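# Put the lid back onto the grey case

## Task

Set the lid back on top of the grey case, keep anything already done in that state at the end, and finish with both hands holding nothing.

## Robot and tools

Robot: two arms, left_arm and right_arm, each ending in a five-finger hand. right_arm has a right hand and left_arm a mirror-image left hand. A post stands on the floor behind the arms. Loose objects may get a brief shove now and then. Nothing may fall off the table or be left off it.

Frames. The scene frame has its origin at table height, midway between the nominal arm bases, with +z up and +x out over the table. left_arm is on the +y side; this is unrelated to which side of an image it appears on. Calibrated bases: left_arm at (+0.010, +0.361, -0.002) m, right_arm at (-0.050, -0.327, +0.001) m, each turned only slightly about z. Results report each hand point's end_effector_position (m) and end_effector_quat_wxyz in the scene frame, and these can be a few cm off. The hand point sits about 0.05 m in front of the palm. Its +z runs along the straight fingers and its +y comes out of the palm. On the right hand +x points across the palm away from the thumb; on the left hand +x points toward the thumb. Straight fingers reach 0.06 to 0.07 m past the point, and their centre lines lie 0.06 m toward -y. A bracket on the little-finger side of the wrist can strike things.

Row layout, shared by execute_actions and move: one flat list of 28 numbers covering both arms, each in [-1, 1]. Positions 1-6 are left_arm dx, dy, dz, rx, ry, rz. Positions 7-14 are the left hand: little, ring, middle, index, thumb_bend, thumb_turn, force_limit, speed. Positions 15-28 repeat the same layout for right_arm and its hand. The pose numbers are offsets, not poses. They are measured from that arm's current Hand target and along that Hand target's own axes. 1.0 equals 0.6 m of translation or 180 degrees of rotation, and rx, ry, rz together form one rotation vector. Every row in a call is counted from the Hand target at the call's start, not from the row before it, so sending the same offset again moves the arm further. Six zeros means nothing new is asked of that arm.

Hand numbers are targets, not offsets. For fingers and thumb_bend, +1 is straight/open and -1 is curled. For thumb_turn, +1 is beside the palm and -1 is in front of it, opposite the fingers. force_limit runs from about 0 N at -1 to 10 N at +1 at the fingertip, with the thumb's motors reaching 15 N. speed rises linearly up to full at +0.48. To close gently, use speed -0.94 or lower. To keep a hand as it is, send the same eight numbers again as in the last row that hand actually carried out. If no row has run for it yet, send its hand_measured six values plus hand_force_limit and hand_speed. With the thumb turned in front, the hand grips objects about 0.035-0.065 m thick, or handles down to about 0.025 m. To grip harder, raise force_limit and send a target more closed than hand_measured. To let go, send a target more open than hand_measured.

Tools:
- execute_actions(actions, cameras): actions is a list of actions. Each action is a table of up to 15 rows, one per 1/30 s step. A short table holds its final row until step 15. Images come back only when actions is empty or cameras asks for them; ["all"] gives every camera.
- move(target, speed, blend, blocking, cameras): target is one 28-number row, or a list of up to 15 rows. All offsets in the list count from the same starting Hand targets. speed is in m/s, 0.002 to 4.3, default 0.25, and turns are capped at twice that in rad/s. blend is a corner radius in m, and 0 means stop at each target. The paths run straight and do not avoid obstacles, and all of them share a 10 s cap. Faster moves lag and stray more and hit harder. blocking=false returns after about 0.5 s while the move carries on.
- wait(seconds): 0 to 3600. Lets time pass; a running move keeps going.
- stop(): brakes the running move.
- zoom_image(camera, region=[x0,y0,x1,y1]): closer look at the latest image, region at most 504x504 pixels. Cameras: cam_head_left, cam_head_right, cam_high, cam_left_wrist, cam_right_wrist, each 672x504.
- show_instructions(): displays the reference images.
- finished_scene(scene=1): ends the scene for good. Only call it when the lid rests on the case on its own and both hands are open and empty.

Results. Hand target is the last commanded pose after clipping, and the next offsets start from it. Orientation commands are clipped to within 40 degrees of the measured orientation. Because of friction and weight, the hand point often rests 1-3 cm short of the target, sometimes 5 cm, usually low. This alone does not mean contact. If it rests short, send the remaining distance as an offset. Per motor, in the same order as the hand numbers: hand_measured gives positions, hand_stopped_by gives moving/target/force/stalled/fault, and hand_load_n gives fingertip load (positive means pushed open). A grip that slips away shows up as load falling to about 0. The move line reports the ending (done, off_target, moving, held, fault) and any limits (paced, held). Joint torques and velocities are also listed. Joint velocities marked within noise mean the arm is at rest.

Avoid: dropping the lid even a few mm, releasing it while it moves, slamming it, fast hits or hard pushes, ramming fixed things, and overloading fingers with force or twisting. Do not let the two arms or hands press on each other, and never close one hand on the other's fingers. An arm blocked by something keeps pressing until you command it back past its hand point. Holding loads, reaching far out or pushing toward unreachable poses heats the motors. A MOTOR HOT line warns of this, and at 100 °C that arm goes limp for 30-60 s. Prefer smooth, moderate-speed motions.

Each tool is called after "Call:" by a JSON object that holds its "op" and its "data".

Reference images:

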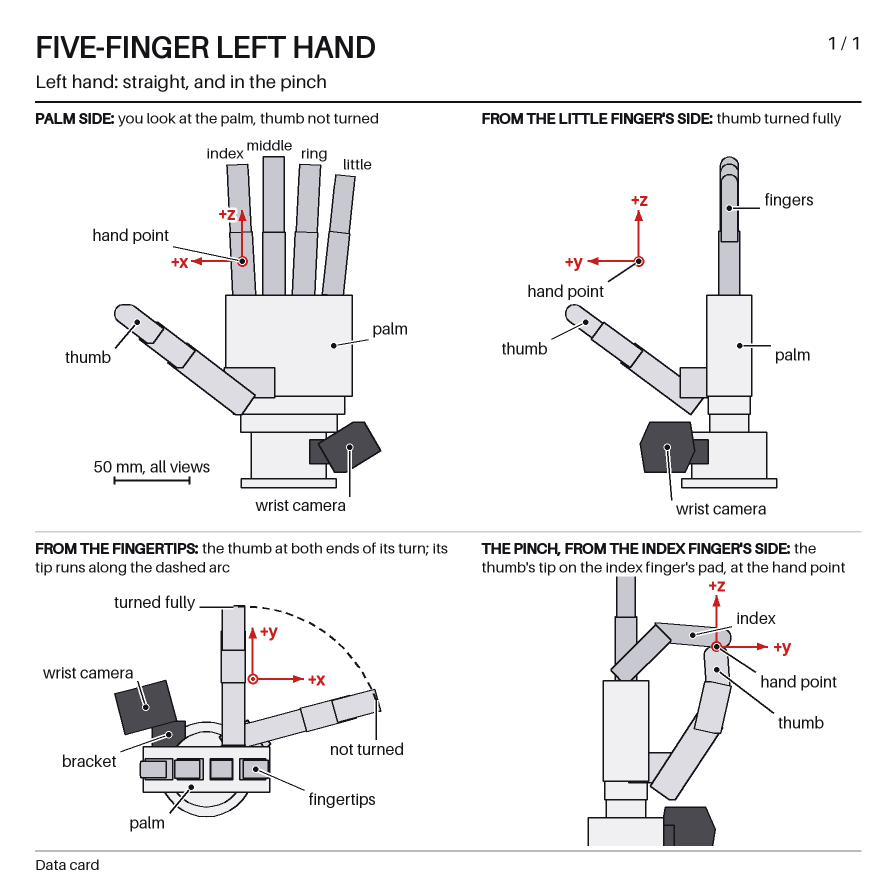

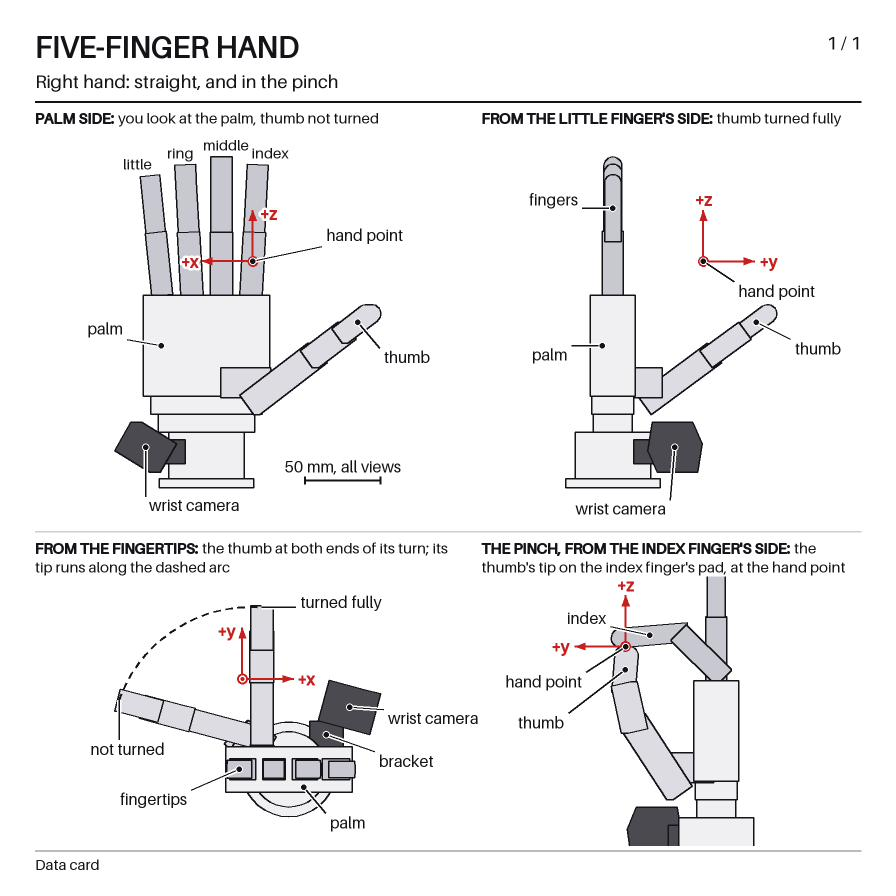

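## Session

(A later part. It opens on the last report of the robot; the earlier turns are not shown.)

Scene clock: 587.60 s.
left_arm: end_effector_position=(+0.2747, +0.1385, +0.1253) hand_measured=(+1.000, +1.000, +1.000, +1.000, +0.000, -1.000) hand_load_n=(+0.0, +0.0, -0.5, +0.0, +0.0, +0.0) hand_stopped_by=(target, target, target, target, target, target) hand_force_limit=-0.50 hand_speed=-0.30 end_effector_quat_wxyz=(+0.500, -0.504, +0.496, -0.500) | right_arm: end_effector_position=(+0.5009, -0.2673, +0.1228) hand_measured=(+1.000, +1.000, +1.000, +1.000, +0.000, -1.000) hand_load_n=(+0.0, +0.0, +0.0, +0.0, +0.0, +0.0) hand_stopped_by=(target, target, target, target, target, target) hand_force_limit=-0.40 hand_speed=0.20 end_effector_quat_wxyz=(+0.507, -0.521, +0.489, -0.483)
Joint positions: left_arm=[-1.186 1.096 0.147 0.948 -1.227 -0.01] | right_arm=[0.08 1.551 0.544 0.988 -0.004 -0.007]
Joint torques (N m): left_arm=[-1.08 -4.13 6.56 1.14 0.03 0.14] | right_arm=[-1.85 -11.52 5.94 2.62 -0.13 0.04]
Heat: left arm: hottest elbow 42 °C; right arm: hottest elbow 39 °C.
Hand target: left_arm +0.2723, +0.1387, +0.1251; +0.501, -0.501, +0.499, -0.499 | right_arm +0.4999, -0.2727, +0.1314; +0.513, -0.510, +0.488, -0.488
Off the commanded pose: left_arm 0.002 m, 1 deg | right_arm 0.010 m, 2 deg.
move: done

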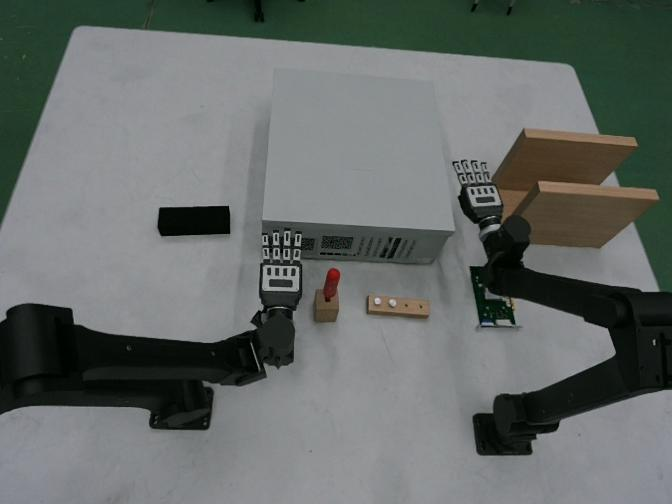

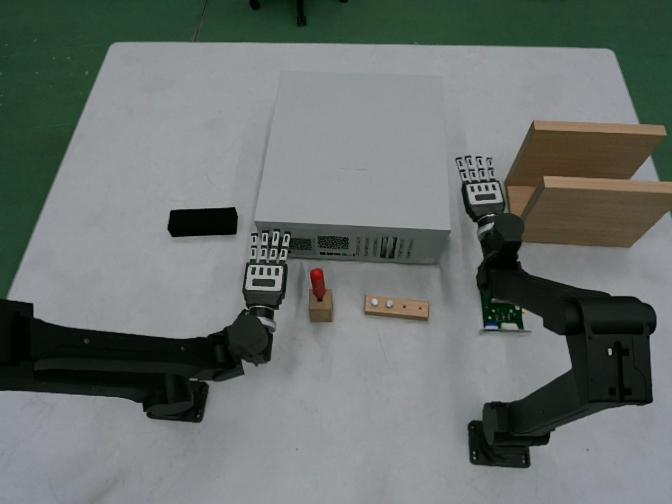

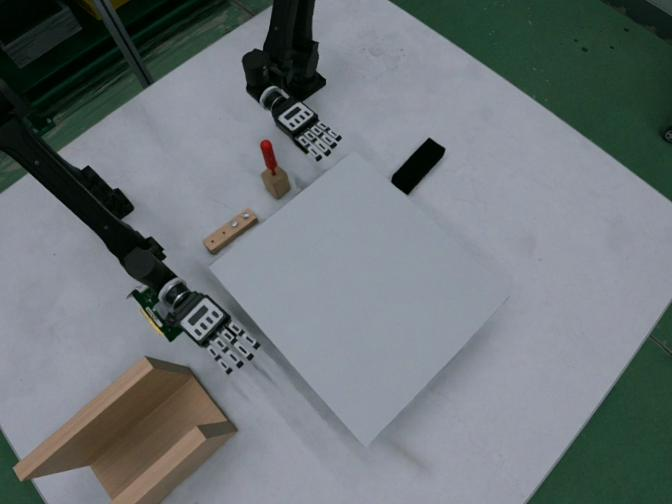

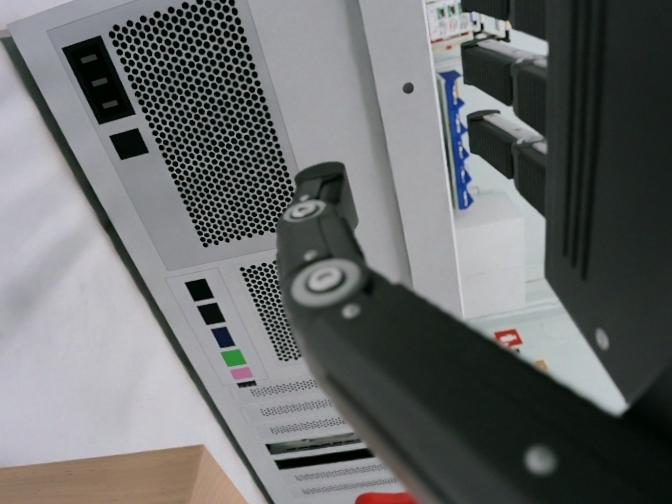

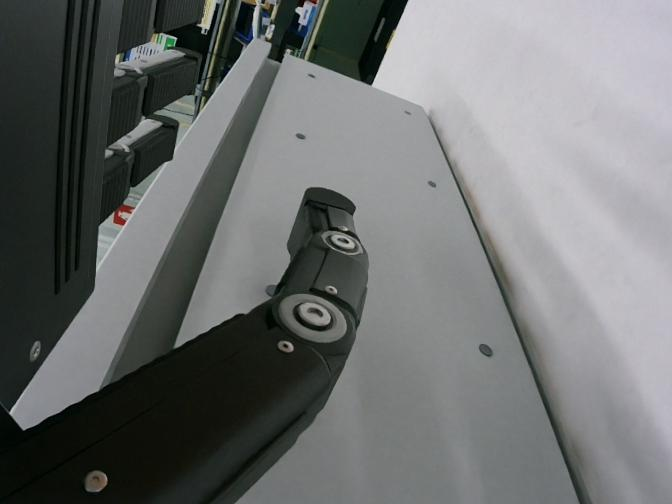

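Call:
{"op": "move", "data": {"target": [[0,-0.283,-0.017,0,0,0,1,1,1,1,0,-1,-0.5,-0.3,0,-0.083,0,0,0,0,1,1,1,1,0,-1,-0.4,0.2],[-0.227,-0.283,0.38,0,0,0,1,1,1,1,0,-1,-0.5,-0.3,0,-0.083,0,0,0,0,1,1,1,1,0,-1,-0.4,0.2],[-0.227,-0.075,0.38,0,0,0,1,1,1,1,0,-1,-0.5,-0.3,0,-0.083,0,0,0,0,1,1,1,1,0,-1,-0.4,0.2]], "speed": 0.15, "blend": [0.03, 0.03, 0], "cameras": ["all"]}}

Call:
{"op": "zoom_image", "data": {"camera": "cam_right_wrist", "region": [0, 0, 350, 420]}}

Call:
{"op": "zoom_image", "data": {"camera": "cam_left_wrist", "region": [300, 0, 650, 420]}}

Scene clock: 595.27 s.
left_arm: end_effector_position=(+0.4975, +0.2728, +0.1688) hand_measured=(+1.000, +1.000, +1.000, +1.000, +0.000, -1.000) hand_load_n=(+0.0, +0.0, -0.5, +0.0, +0.5, +0.0) hand_stopped_by=(target, target, target, target, target, target) hand_force_limit=-0.50 hand_speed=-0.30 end_effector_quat_wxyz=(+0.499, -0.500, +0.507, -0.495) | right_arm: end_effector_position=(+0.4877, -0.2680, +0.1590) hand_measured=(+1.000, +1.000, +1.000, +1.000, +0.000, -1.000) hand_load_n=(+0.0, +0.0, +0.0, +0.0, +0.0, +0.0) hand_stopped_by=(target, target, target, target, target, target) hand_force_limit=-0.40 hand_speed=0.20 end_effector_quat_wxyz=(+0.503, -0.524, +0.492, -0.479)
Joint positions: left_arm=[-0.16 1.234 0.43 0.79 -0.189 0.008] | right_arm=[0.079 1.396 0.544 0.817 -0.005 -0.007]
Joint torques (N m): left_arm=[-0.03 -6.01 8.32 2.52 0.25 -0.03] | right_arm=[-1.79 -10.4 10.07 1.57 -0.13 0.05]
Heat: left arm: hottest elbow 43 °C; right arm: hottest elbow 40 °C.
Hand target: left_arm +0.4999, +0.2756, +0.1699; +0.501, -0.501, +0.499, -0.499 | right_arm +0.4998, -0.2727, +0.1812; +0.513, -0.510, +0.488, -0.488
Off the commanded pose: left_arm 0.004 m, 1 deg | right_arm 0.026 m, 2 deg.
move: off_target (right_arm)

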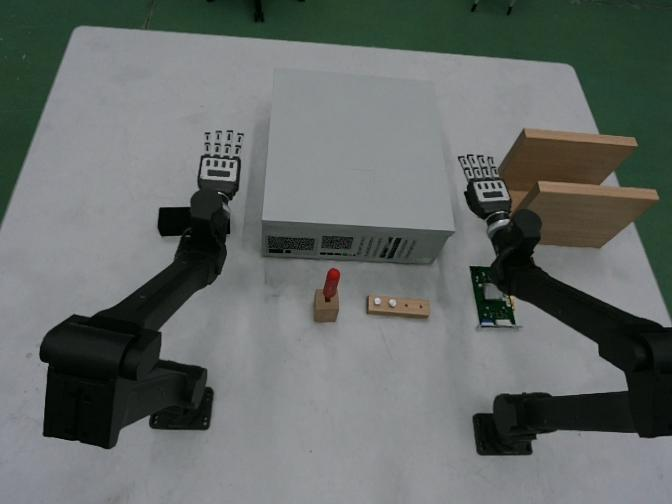

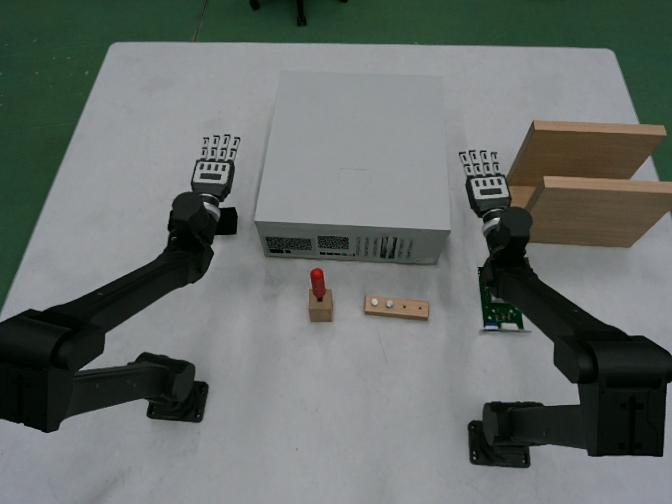

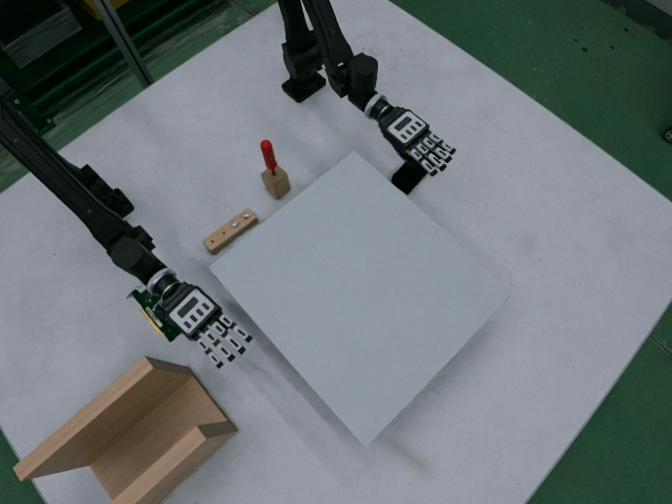

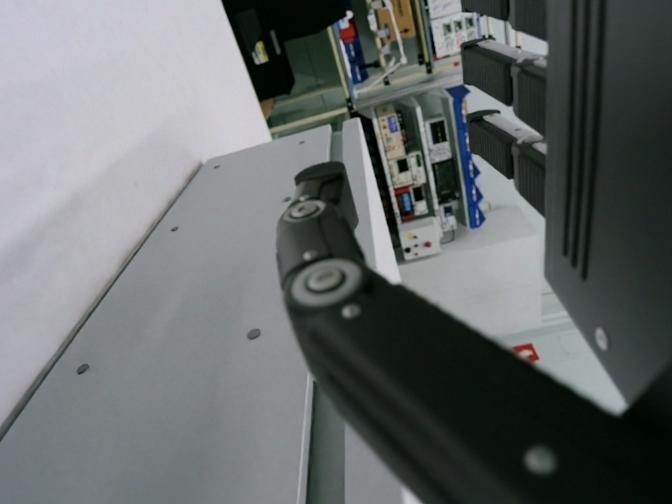

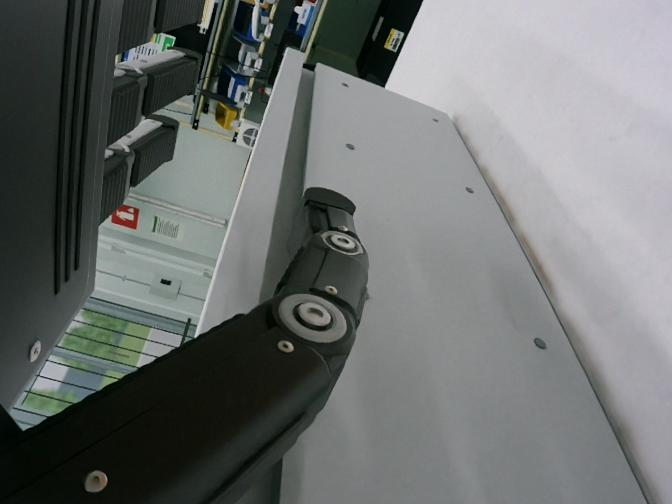

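Scaled by 1.200 from the camera's image (finer frame: 960x720).

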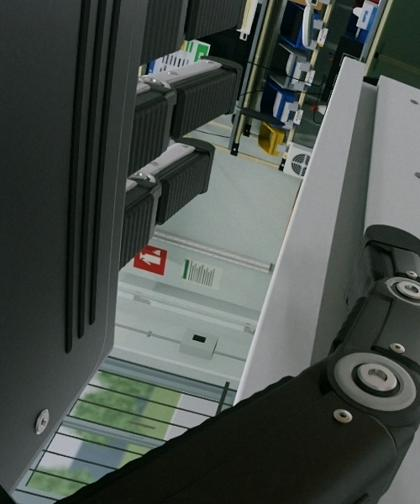

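Scaled by 1.200 from the camera's image (finer frame: 960x720).

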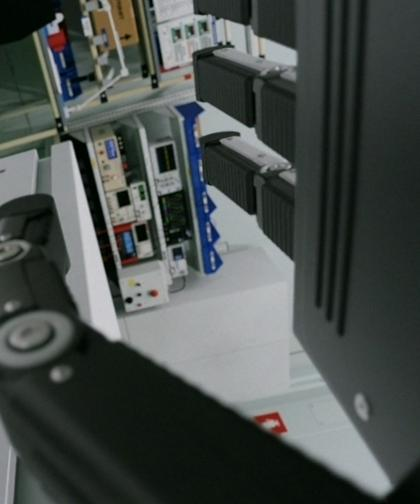

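Call:
{"op": "zoom_image", "data": {"camera": "cam_right_wrist", "region": [230, 30, 350, 200]}}

Call:
{"op": "zoom_image", "data": {"camera": "cam_left_wrist", "region": [290, 100, 400, 270]}}

Call:
{"op": "zoom_image", "data": {"camera": "cam_left_wrist", "region": [230, 360, 430, 504]}}

Scaled by 2.965 from the camera's image (finer frame: 960x720).

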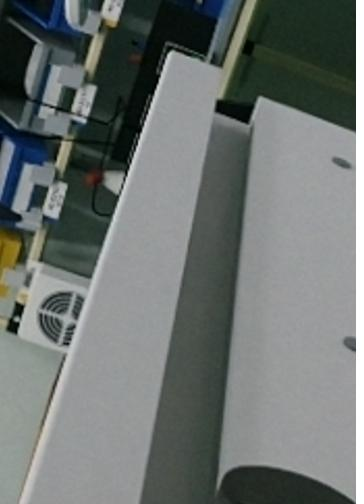

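Scaled by 2.965 from the camera's image (finer frame: 960x720).

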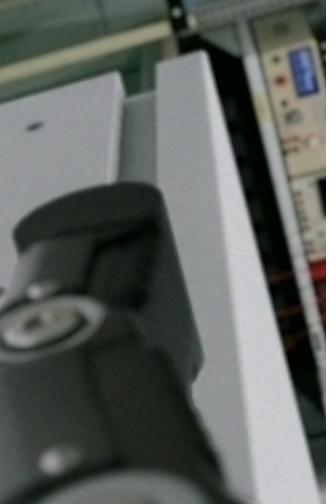

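Scaled by 2.520 from the camera's image (finer frame: 960x720).

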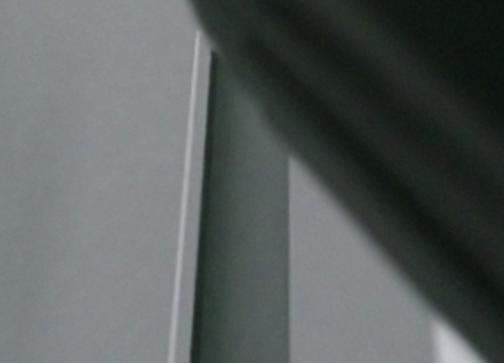

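Call:
{"op": "move", "data": {"target": [-0.03,0.09,0,0,0,0,1,1,1,1,0,-1,-0.5,-0.3,0,0.1,0,0,0,0,1,1,1,1,0,-1,-0.4,0.2], "speed": 0.12, "cameras": ["cam_left_wrist","cam_right_wrist"]}}

Call:
{"op": "zoom_image", "data": {"camera": "cam_right_wrist", "region": [150, 20, 320, 200]}}

Call:
{"op": "zoom_image", "data": {"camera": "cam_right_wrist", "region": [80, 180, 260, 360]}}

Call:
{"op": "zoom_image", "data": {"camera": "cam_left_wrist", "region": [350, 60, 550, 260]}}

Call:
{"op": "zoom_image", "data": {"camera": "cam_left_wrist", "region": [350, 200, 600, 400]}}

Scene clock: 599.70 s.
left_arm: end_effector_position=(+0.4987, +0.2907, +0.1158) hand_measured=(+1.000, +1.000, +1.000, +1.000, +0.000, -1.000) hand_load_n=(+0.0, +0.0, +0.0, +0.0, +0.0, +0.0) hand_stopped_by=(target, target, target, target, target, target) hand_force_limit=-0.50 hand_speed=-0.30 end_effector_quat_wxyz=(+0.499, -0.500, +0.506, -0.496) | right_arm: end_effector_position=(+0.4998, -0.2676, +0.1203) hand_measured=(+1.000, +1.000, +1.000, +1.000, +0.000, -1.000) hand_load_n=(+0.0, +0.0, +0.0, +0.0, +0.0, +0.0) hand_stopped_by=(target, target, target, target, target, target) hand_force_limit=-0.40 hand_speed=0.20 end_effector_quat_wxyz=(+0.511, -0.517, +0.485, -0.486)
Joint positions: left_arm=[-0.1 1.433 0.374 1.049 -0.13 0.008] | right_arm=[0.079 1.568 0.536 1.026 -0.005 -0.007]
Joint torques (N m): left_arm=[0.03 -6.36 6.42 2.84 0.27 -0.02] | right_arm=[-1.73 -10.23 5.96 2.65 -0.09 0.05]
Heat: left arm: hottest elbow 42 °C; right arm: hottest elbow 40 °C.
Hand target: left_arm +0.4999, +0.2937, +0.1160; +0.501, -0.501, +0.499, -0.499 | right_arm +0.5000, -0.2727, +0.1212; +0.513, -0.510, +0.488, -0.488
Off the commanded pose: left_arm 0.003 m, 1 deg | right_arm 0.005 m, 1 deg.
move: done

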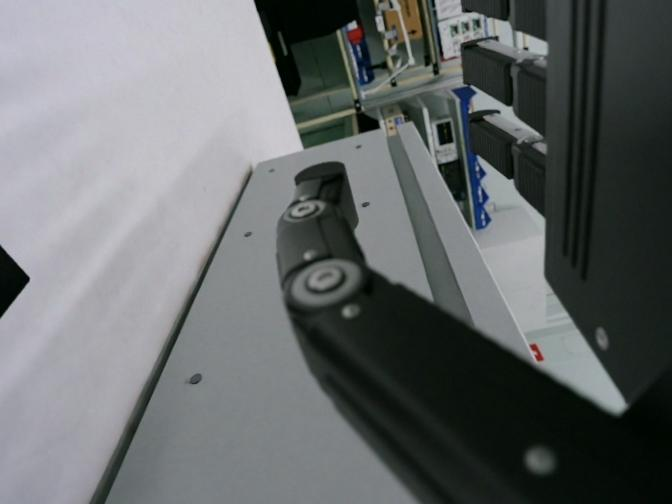

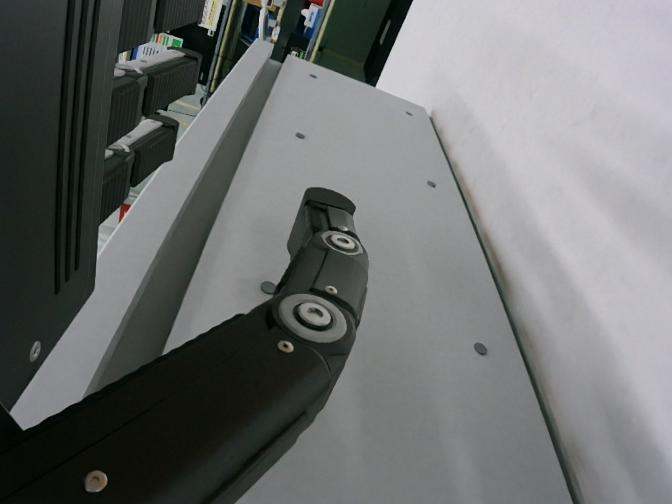

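Scaled by 2.800 from the camera's image (finer frame: 960x720).

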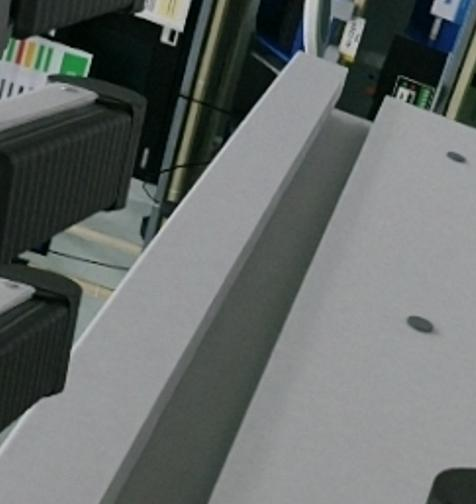

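Scaled by 2.800 from the camera's image (finer frame: 960x720).

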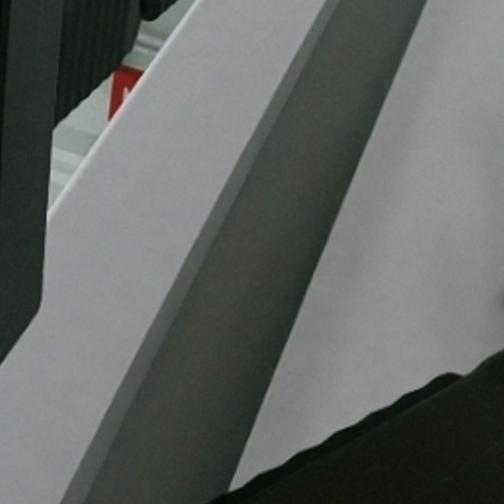

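Scaled by 2.520 from the camera's image (finer frame: 960x720).

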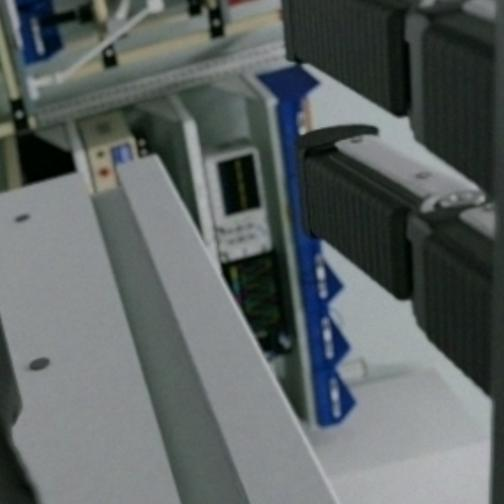

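Scaled by 2.016 from the camera's image (finer frame: 960x720).

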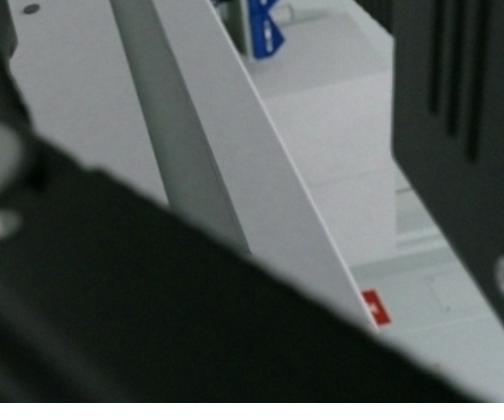

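Call:
{"op": "move", "data": {"target": [[0,0,0.267,0,0,0,1,1,1,1,0,-1,-0.5,-0.3,0,0,0.267,0,0,0,1,1,1,1,0,-1,-0.4,0.2],[0,0.067,0.267,0,0,0,1,1,1,1,0,-1,-0.5,-0.3,0,0,0.267,0,0,0,1,1,1,1,0,-1,-0.4,0.2]], "speed": 0.12, "cameras": ["cam_left_wrist","cam_right_wrist"]}}

Call:
{"op": "zoom_image", "data": {"camera": "cam_left_wrist", "region": [350, 60, 550, 260]}}

Call:
{"op": "zoom_image", "data": {"camera": "cam_right_wrist", "region": [100, 40, 300, 240]}}

Scene clock: 603.67 s.
left_arm: end_effector_position=(+0.6485, +0.2906, +0.0645) hand_measured=(+1.000, +1.000, +1.000, +1.000, +0.000, -1.000) hand_load_n=(+0.0, +0.0, +0.0, +0.0, +0.0, +0.0) hand_stopped_by=(target, target, target, target, target, target) hand_force_limit=-0.50 hand_speed=-0.30 end_effector_quat_wxyz=(+0.492, -0.506, +0.513, -0.488) | right_arm: end_effector_position=(+0.6420, -0.2603, +0.1058) hand_measured=(+1.000, +1.000, +1.000, +1.000, +0.000, -1.000) hand_load_n=(+0.0, +0.0, +0.0, +0.0, +0.0, +0.0) hand_stopped_by=(target, target, target, target, target, target) hand_force_limit=-0.40 hand_speed=0.20 end_effector_quat_wxyz=(+0.505, -0.523, +0.491, -0.481)
Joint positions: left_arm=[-0.056 1.858 0.78 1.039 -0.085 0.008] | right_arm=[0.079 1.858 0.947 0.884 -0.005 -0.007]
Joint torques (N m): left_arm=[0.62 -12.63 8.35 2.84 0.29 -0.06] | right_arm=[-1.61 -14.74 10.69 1.57 -0.01 0.04]
Heat: left arm: hottest elbow 42 °C; right arm: hottest elbow 40 °C.
Hand target: left_arm +0.6600, +0.2940, +0.0758; +0.501, -0.501, +0.499, -0.499 | right_arm +0.6600, -0.2651, +0.1218; +0.513, -0.510, +0.488, -0.488
Off the commanded pose: left_arm 0.017 m, 2 deg | right_arm 0.025 m, 2 deg.
move: off_target (left_arm, right_arm)

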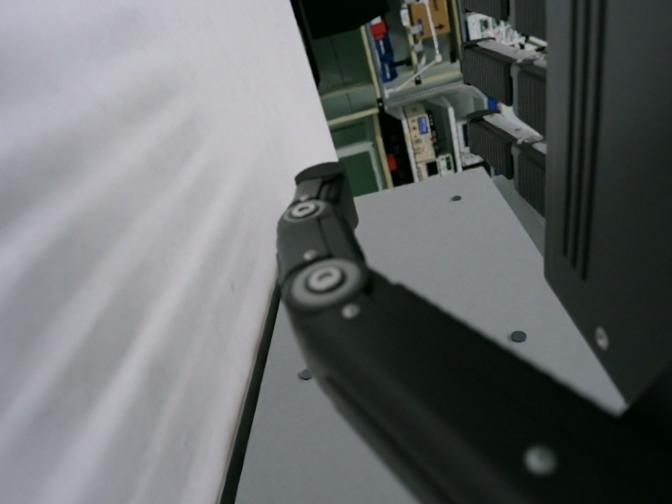

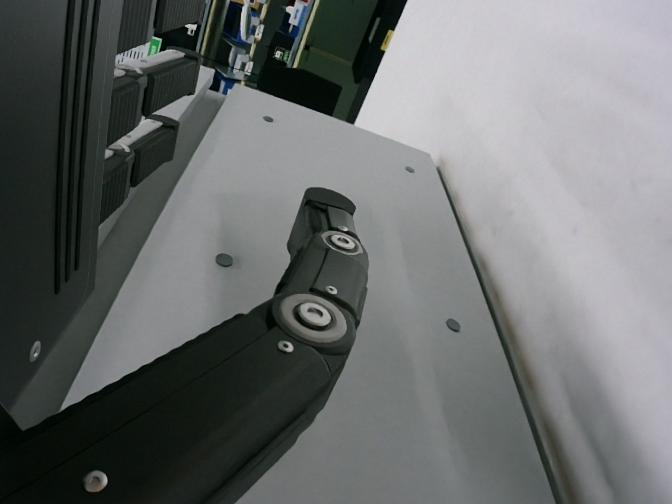

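Scaled by 2.520 from the camera's image (finer frame: 960x720).

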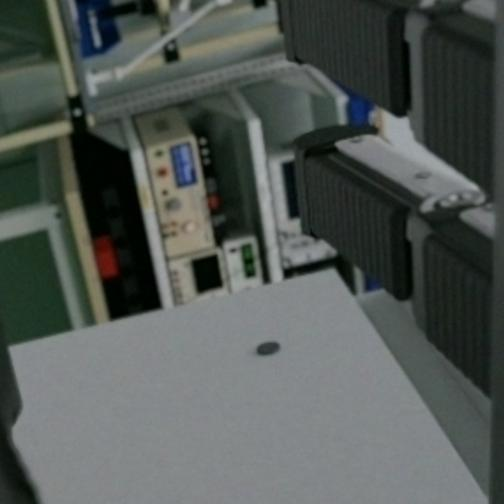

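Scaled by 2.520 from the camera's image (finer frame: 960x720).

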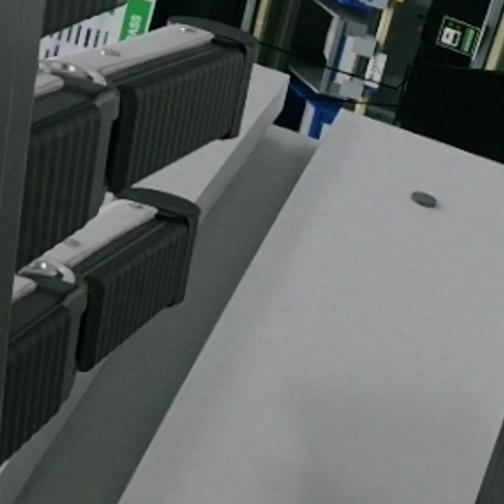

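Call:
{"op": "move", "data": {"target": [0,-0.055,0,0,0,0,1,1,1,1,0,-1,-0.5,-0.3,0.03,0,0,0,0,0,1,1,1,1,0,-1,-0.4,0.2], "speed": 0.12, "cameras": ["cam_left_wrist","cam_head_left","cam_head_right","cam_high"]}}

Call:
{"op": "zoom_image", "data": {"camera": "cam_head_left", "region": [250, 205, 310, 265]}}

Call:
{"op": "zoom_image", "data": {"camera": "cam_head_left", "region": [410, 215, 470, 275]}}

Call:
{"op": "zoom_image", "data": {"camera": "cam_head_right", "region": [245, 205, 305, 265]}}

Call:
{"op": "zoom_image", "data": {"camera": "cam_head_right", "region": [410, 215, 470, 275]}}

Call:
{"op": "zoom_image", "data": {"camera": "cam_left_wrist", "region": [350, 60, 550, 260]}}

Scene clock: 605.60 s.
left_arm: end_effector_position=(+0.6492, +0.2905, +0.0991) hand_measured=(+1.000, +1.000, +1.000, +1.000, +0.000, -1.000) hand_load_n=(+0.0, +0.0, +0.0, +0.0, +0.0, +0.0) hand_stopped_by=(target, target, target, target, target, target) hand_force_limit=-0.50 hand_speed=-0.30 end_effector_quat_wxyz=(+0.498, -0.500, +0.507, -0.495) | right_arm: end_effector_position=(+0.6428, -0.2806, +0.1053) hand_measured=(+1.000, +1.000, +1.000, +1.000, +0.000, -1.000) hand_load_n=(+0.0, +0.0, +0.0, +0.0, +0.0, +0.0) hand_stopped_by=(target, target, target, target, target, target) hand_force_limit=-0.40 hand_speed=0.20 end_effector_quat_wxyz=(+0.504, -0.521, +0.493, -0.482)
Joint positions: left_arm=[-0.056 1.78 0.782 0.985 -0.085 0.008] | right_arm=[0.041 1.858 0.947 0.884 -0.037 -0.007]
Joint torques (N m): left_arm=[0.5 -13.22 9.43 1.37 0.24 -0.01] | right_arm=[-1.26 -14.8 10.76 1.55 -0.12 0.05]
Heat: left arm: hottest elbow 42 °C; right arm: hottest elbow 40 °C.
Hand target: left_arm +0.6601, +0.2940, +0.1089; +0.501, -0.501, +0.499, -0.499 | right_arm +0.6608, -0.2830, +0.1217; +0.513, -0.510, +0.488, -0.488
Off the commanded pose: left_arm 0.015 m, 1 deg | right_arm 0.025 m, 2 deg.
move: off_target (left_arm, right_arm)
Images, in order (width x height): cam_head_left 672x504, cam_head_right 672x504, cam_high 672x504, cam_left_wrist 672x504.

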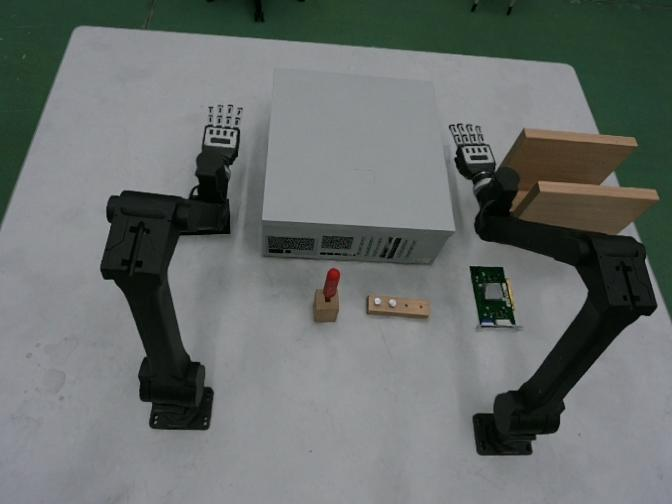

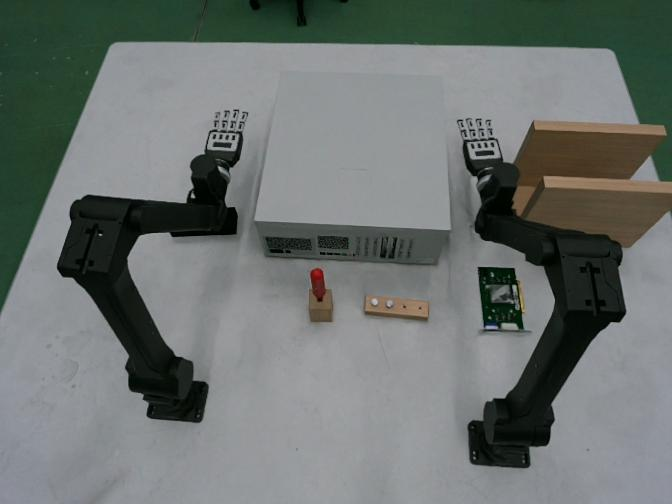

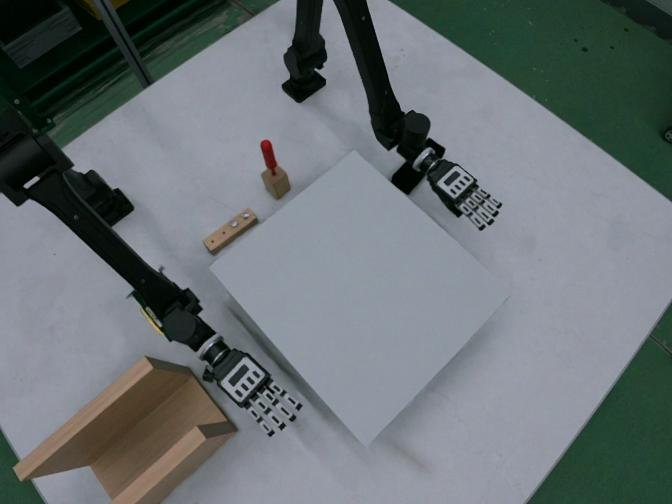

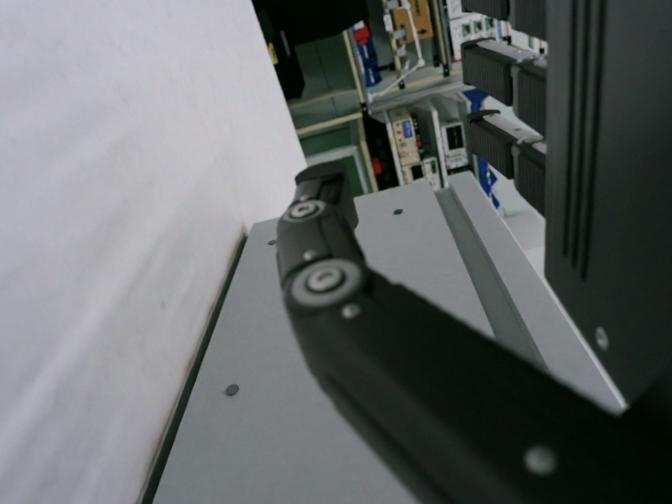

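Scaled by 8.400 from the camera's image (finer frame: 960x720).

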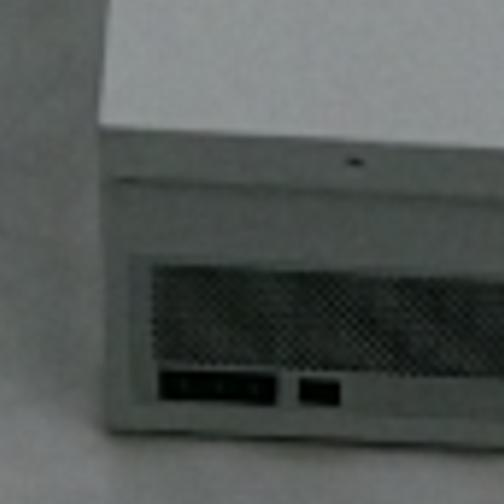

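Scaled by 8.400 from the camera's image (finer frame: 960x720).

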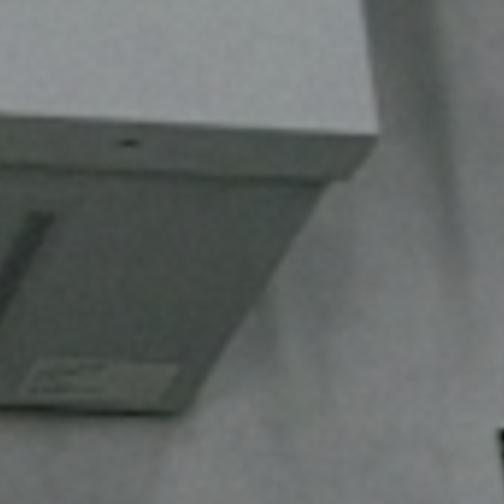

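Scaled by 8.400 from the camera's image (finer frame: 960x720).

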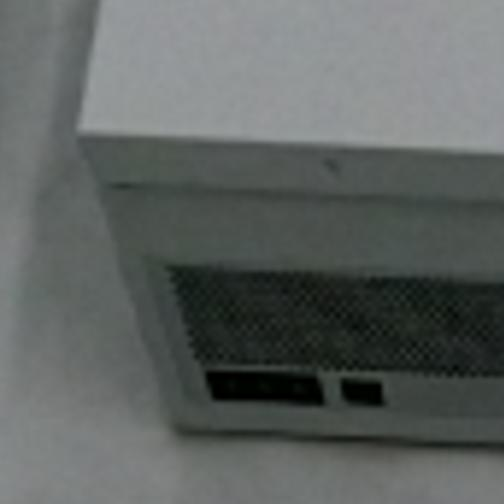

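Scaled by 8.400 from the camera's image (finer frame: 960x720).

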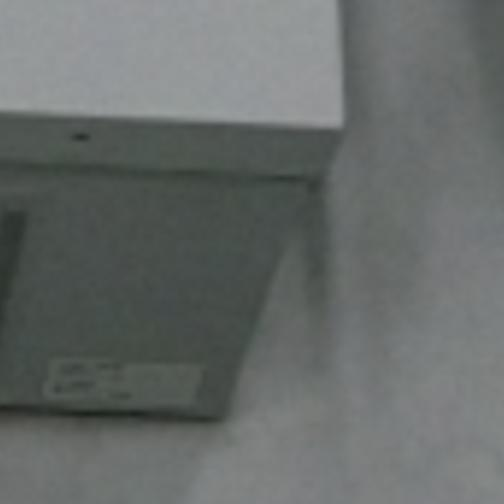

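Scaled by 2.520 from the camera's image (finer frame: 960x720).

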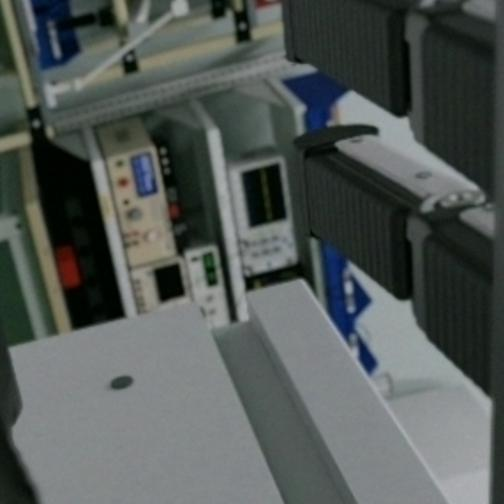

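Call:
{"op": "move", "data": {"target": [[0,-0.3185,0,0,0,0,-1,-1,-1,-1,1,1,-0.5,-0.3,0,-0.297,0,0,0,0,-1,-1,-1,-1,1,1,-0.4,-0.3],[0.215,-0.3185,-0.067,0,0,0,-1,-1,-1,-1,1,1,-0.5,-0.3,-0.158,-0.297,-0.059,0,0,0,-1,-1,-1,-1,1,1,-0.4,-0.3],[0.215,-0.152,-0.067,0,0,0,-1,-1,-1,-1,1,1,-0.5,-0.3,-0.158,-0.13,-0.059,0,0,0,-1,-1,-1,-1,1,1,-0.4,-0.3]], "speed": 0.15, "blend": [0.0, 0.03, 0], "cameras": ["all"]}}

Scene clock: 612.97 s.
left_arm: end_effector_position=(+0.6188, +0.1698, +0.1986) hand_measured=(-1.000, -1.000, -1.000, -1.000, +1.000, +1.000) hand_load_n=(+0.0, +0.0, +0.0, +0.0, +0.0, +0.0) hand_stopped_by=(target, target, target, target, target, target) hand_force_limit=-0.50 hand_speed=-0.30 end_effector_quat_wxyz=(+0.501, -0.502, +0.505, -0.491) | right_arm: end_effector_position=(+0.6209, -0.1971, +0.1943) hand_measured=(-1.000, -1.000, -1.000, -1.000, +1.000, +1.000) hand_load_n=(+0.0, +0.0, +0.0, +0.5, +0.0, +0.0) hand_stopped_by=(target, target, target, target, target, target) hand_force_limit=-0.40 hand_speed=-0.30 end_effector_quat_wxyz=(+0.504, -0.516, +0.491, -0.489)
Joint positions: left_arm=[-0.34 1.543 0.847 0.68 -0.378 0.007] | right_arm=[0.217 1.652 0.957 0.68 0.149 -0.008]
Joint torques (N m): left_arm=[-1.26 -10.75 9.14 2.76 0.04 -0.05] | right_arm=[-0.15 -14.15 8.34 2.59 0.14 0.07]
Heat: left arm: hottest elbow 43 °C; right arm: hottest elbow 41 °C.
Hand target: left_arm +0.6203, +0.1650, +0.2001; +0.501, -0.501, +0.499, -0.499 | right_arm +0.6207, -0.1903, +0.1998; +0.513, -0.510, +0.488, -0.488
Off the commanded pose: left_arm 0.005 m, 1 deg | right_arm 0.009 m, 1 deg.
move: done

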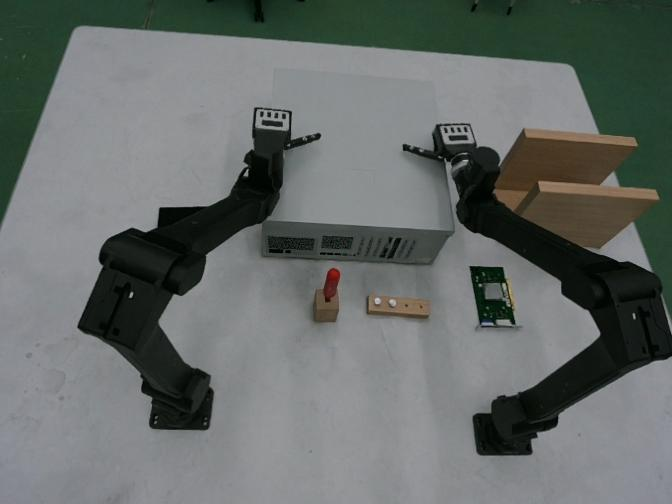

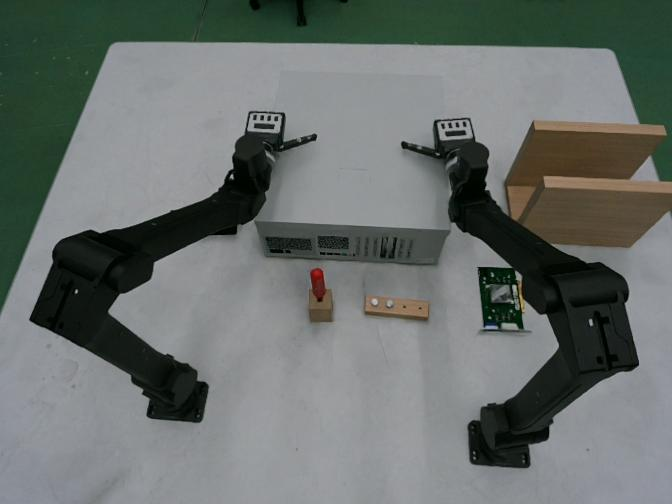

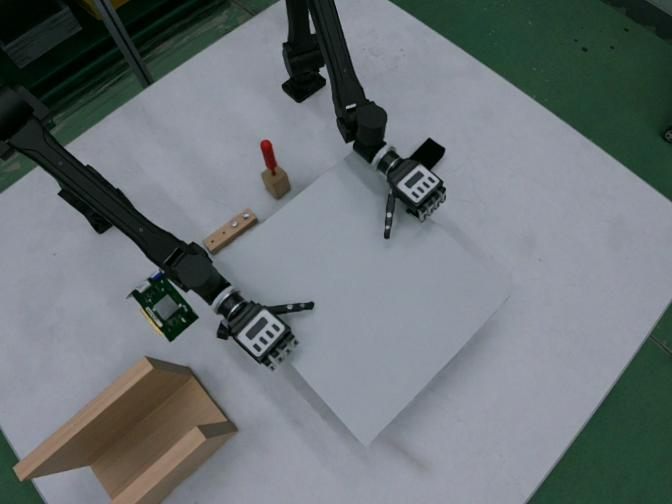

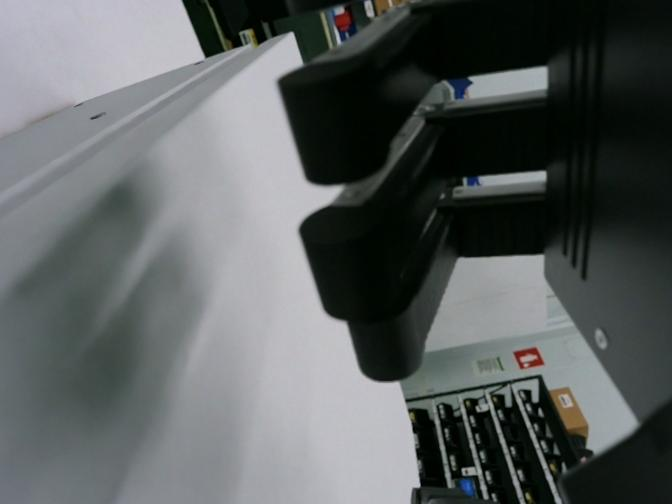

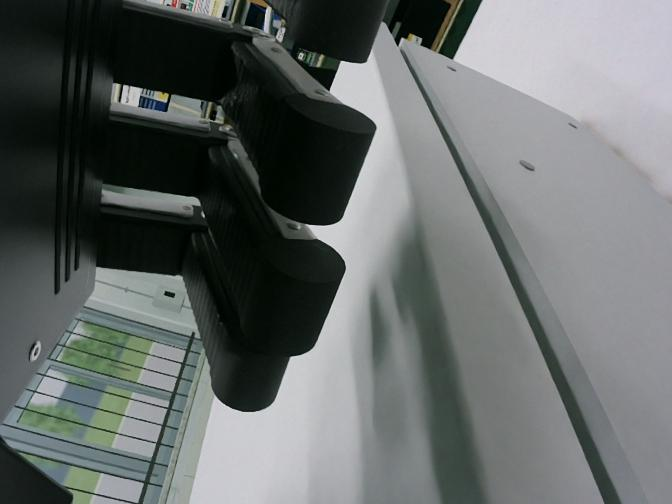

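Call:
{"op": "zoom_image", "data": {"camera": "cam_right_wrist", "region": [370, 20, 670, 504]}}

Call:
{"op": "zoom_image", "data": {"camera": "cam_left_wrist", "region": [0, 20, 310, 230]}}

Scaled by 1.041 from the camera's image (finer frame: 960x720).

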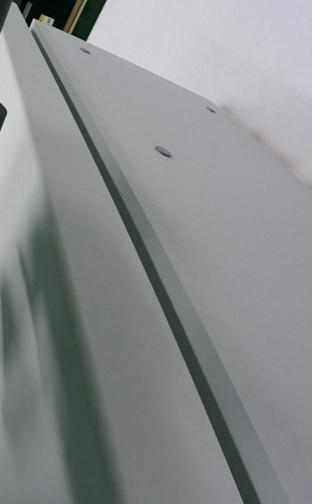

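Scaled by 1.626 from the camera's image (finer frame: 960x720).

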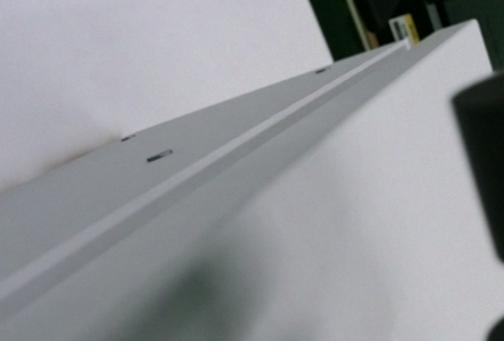

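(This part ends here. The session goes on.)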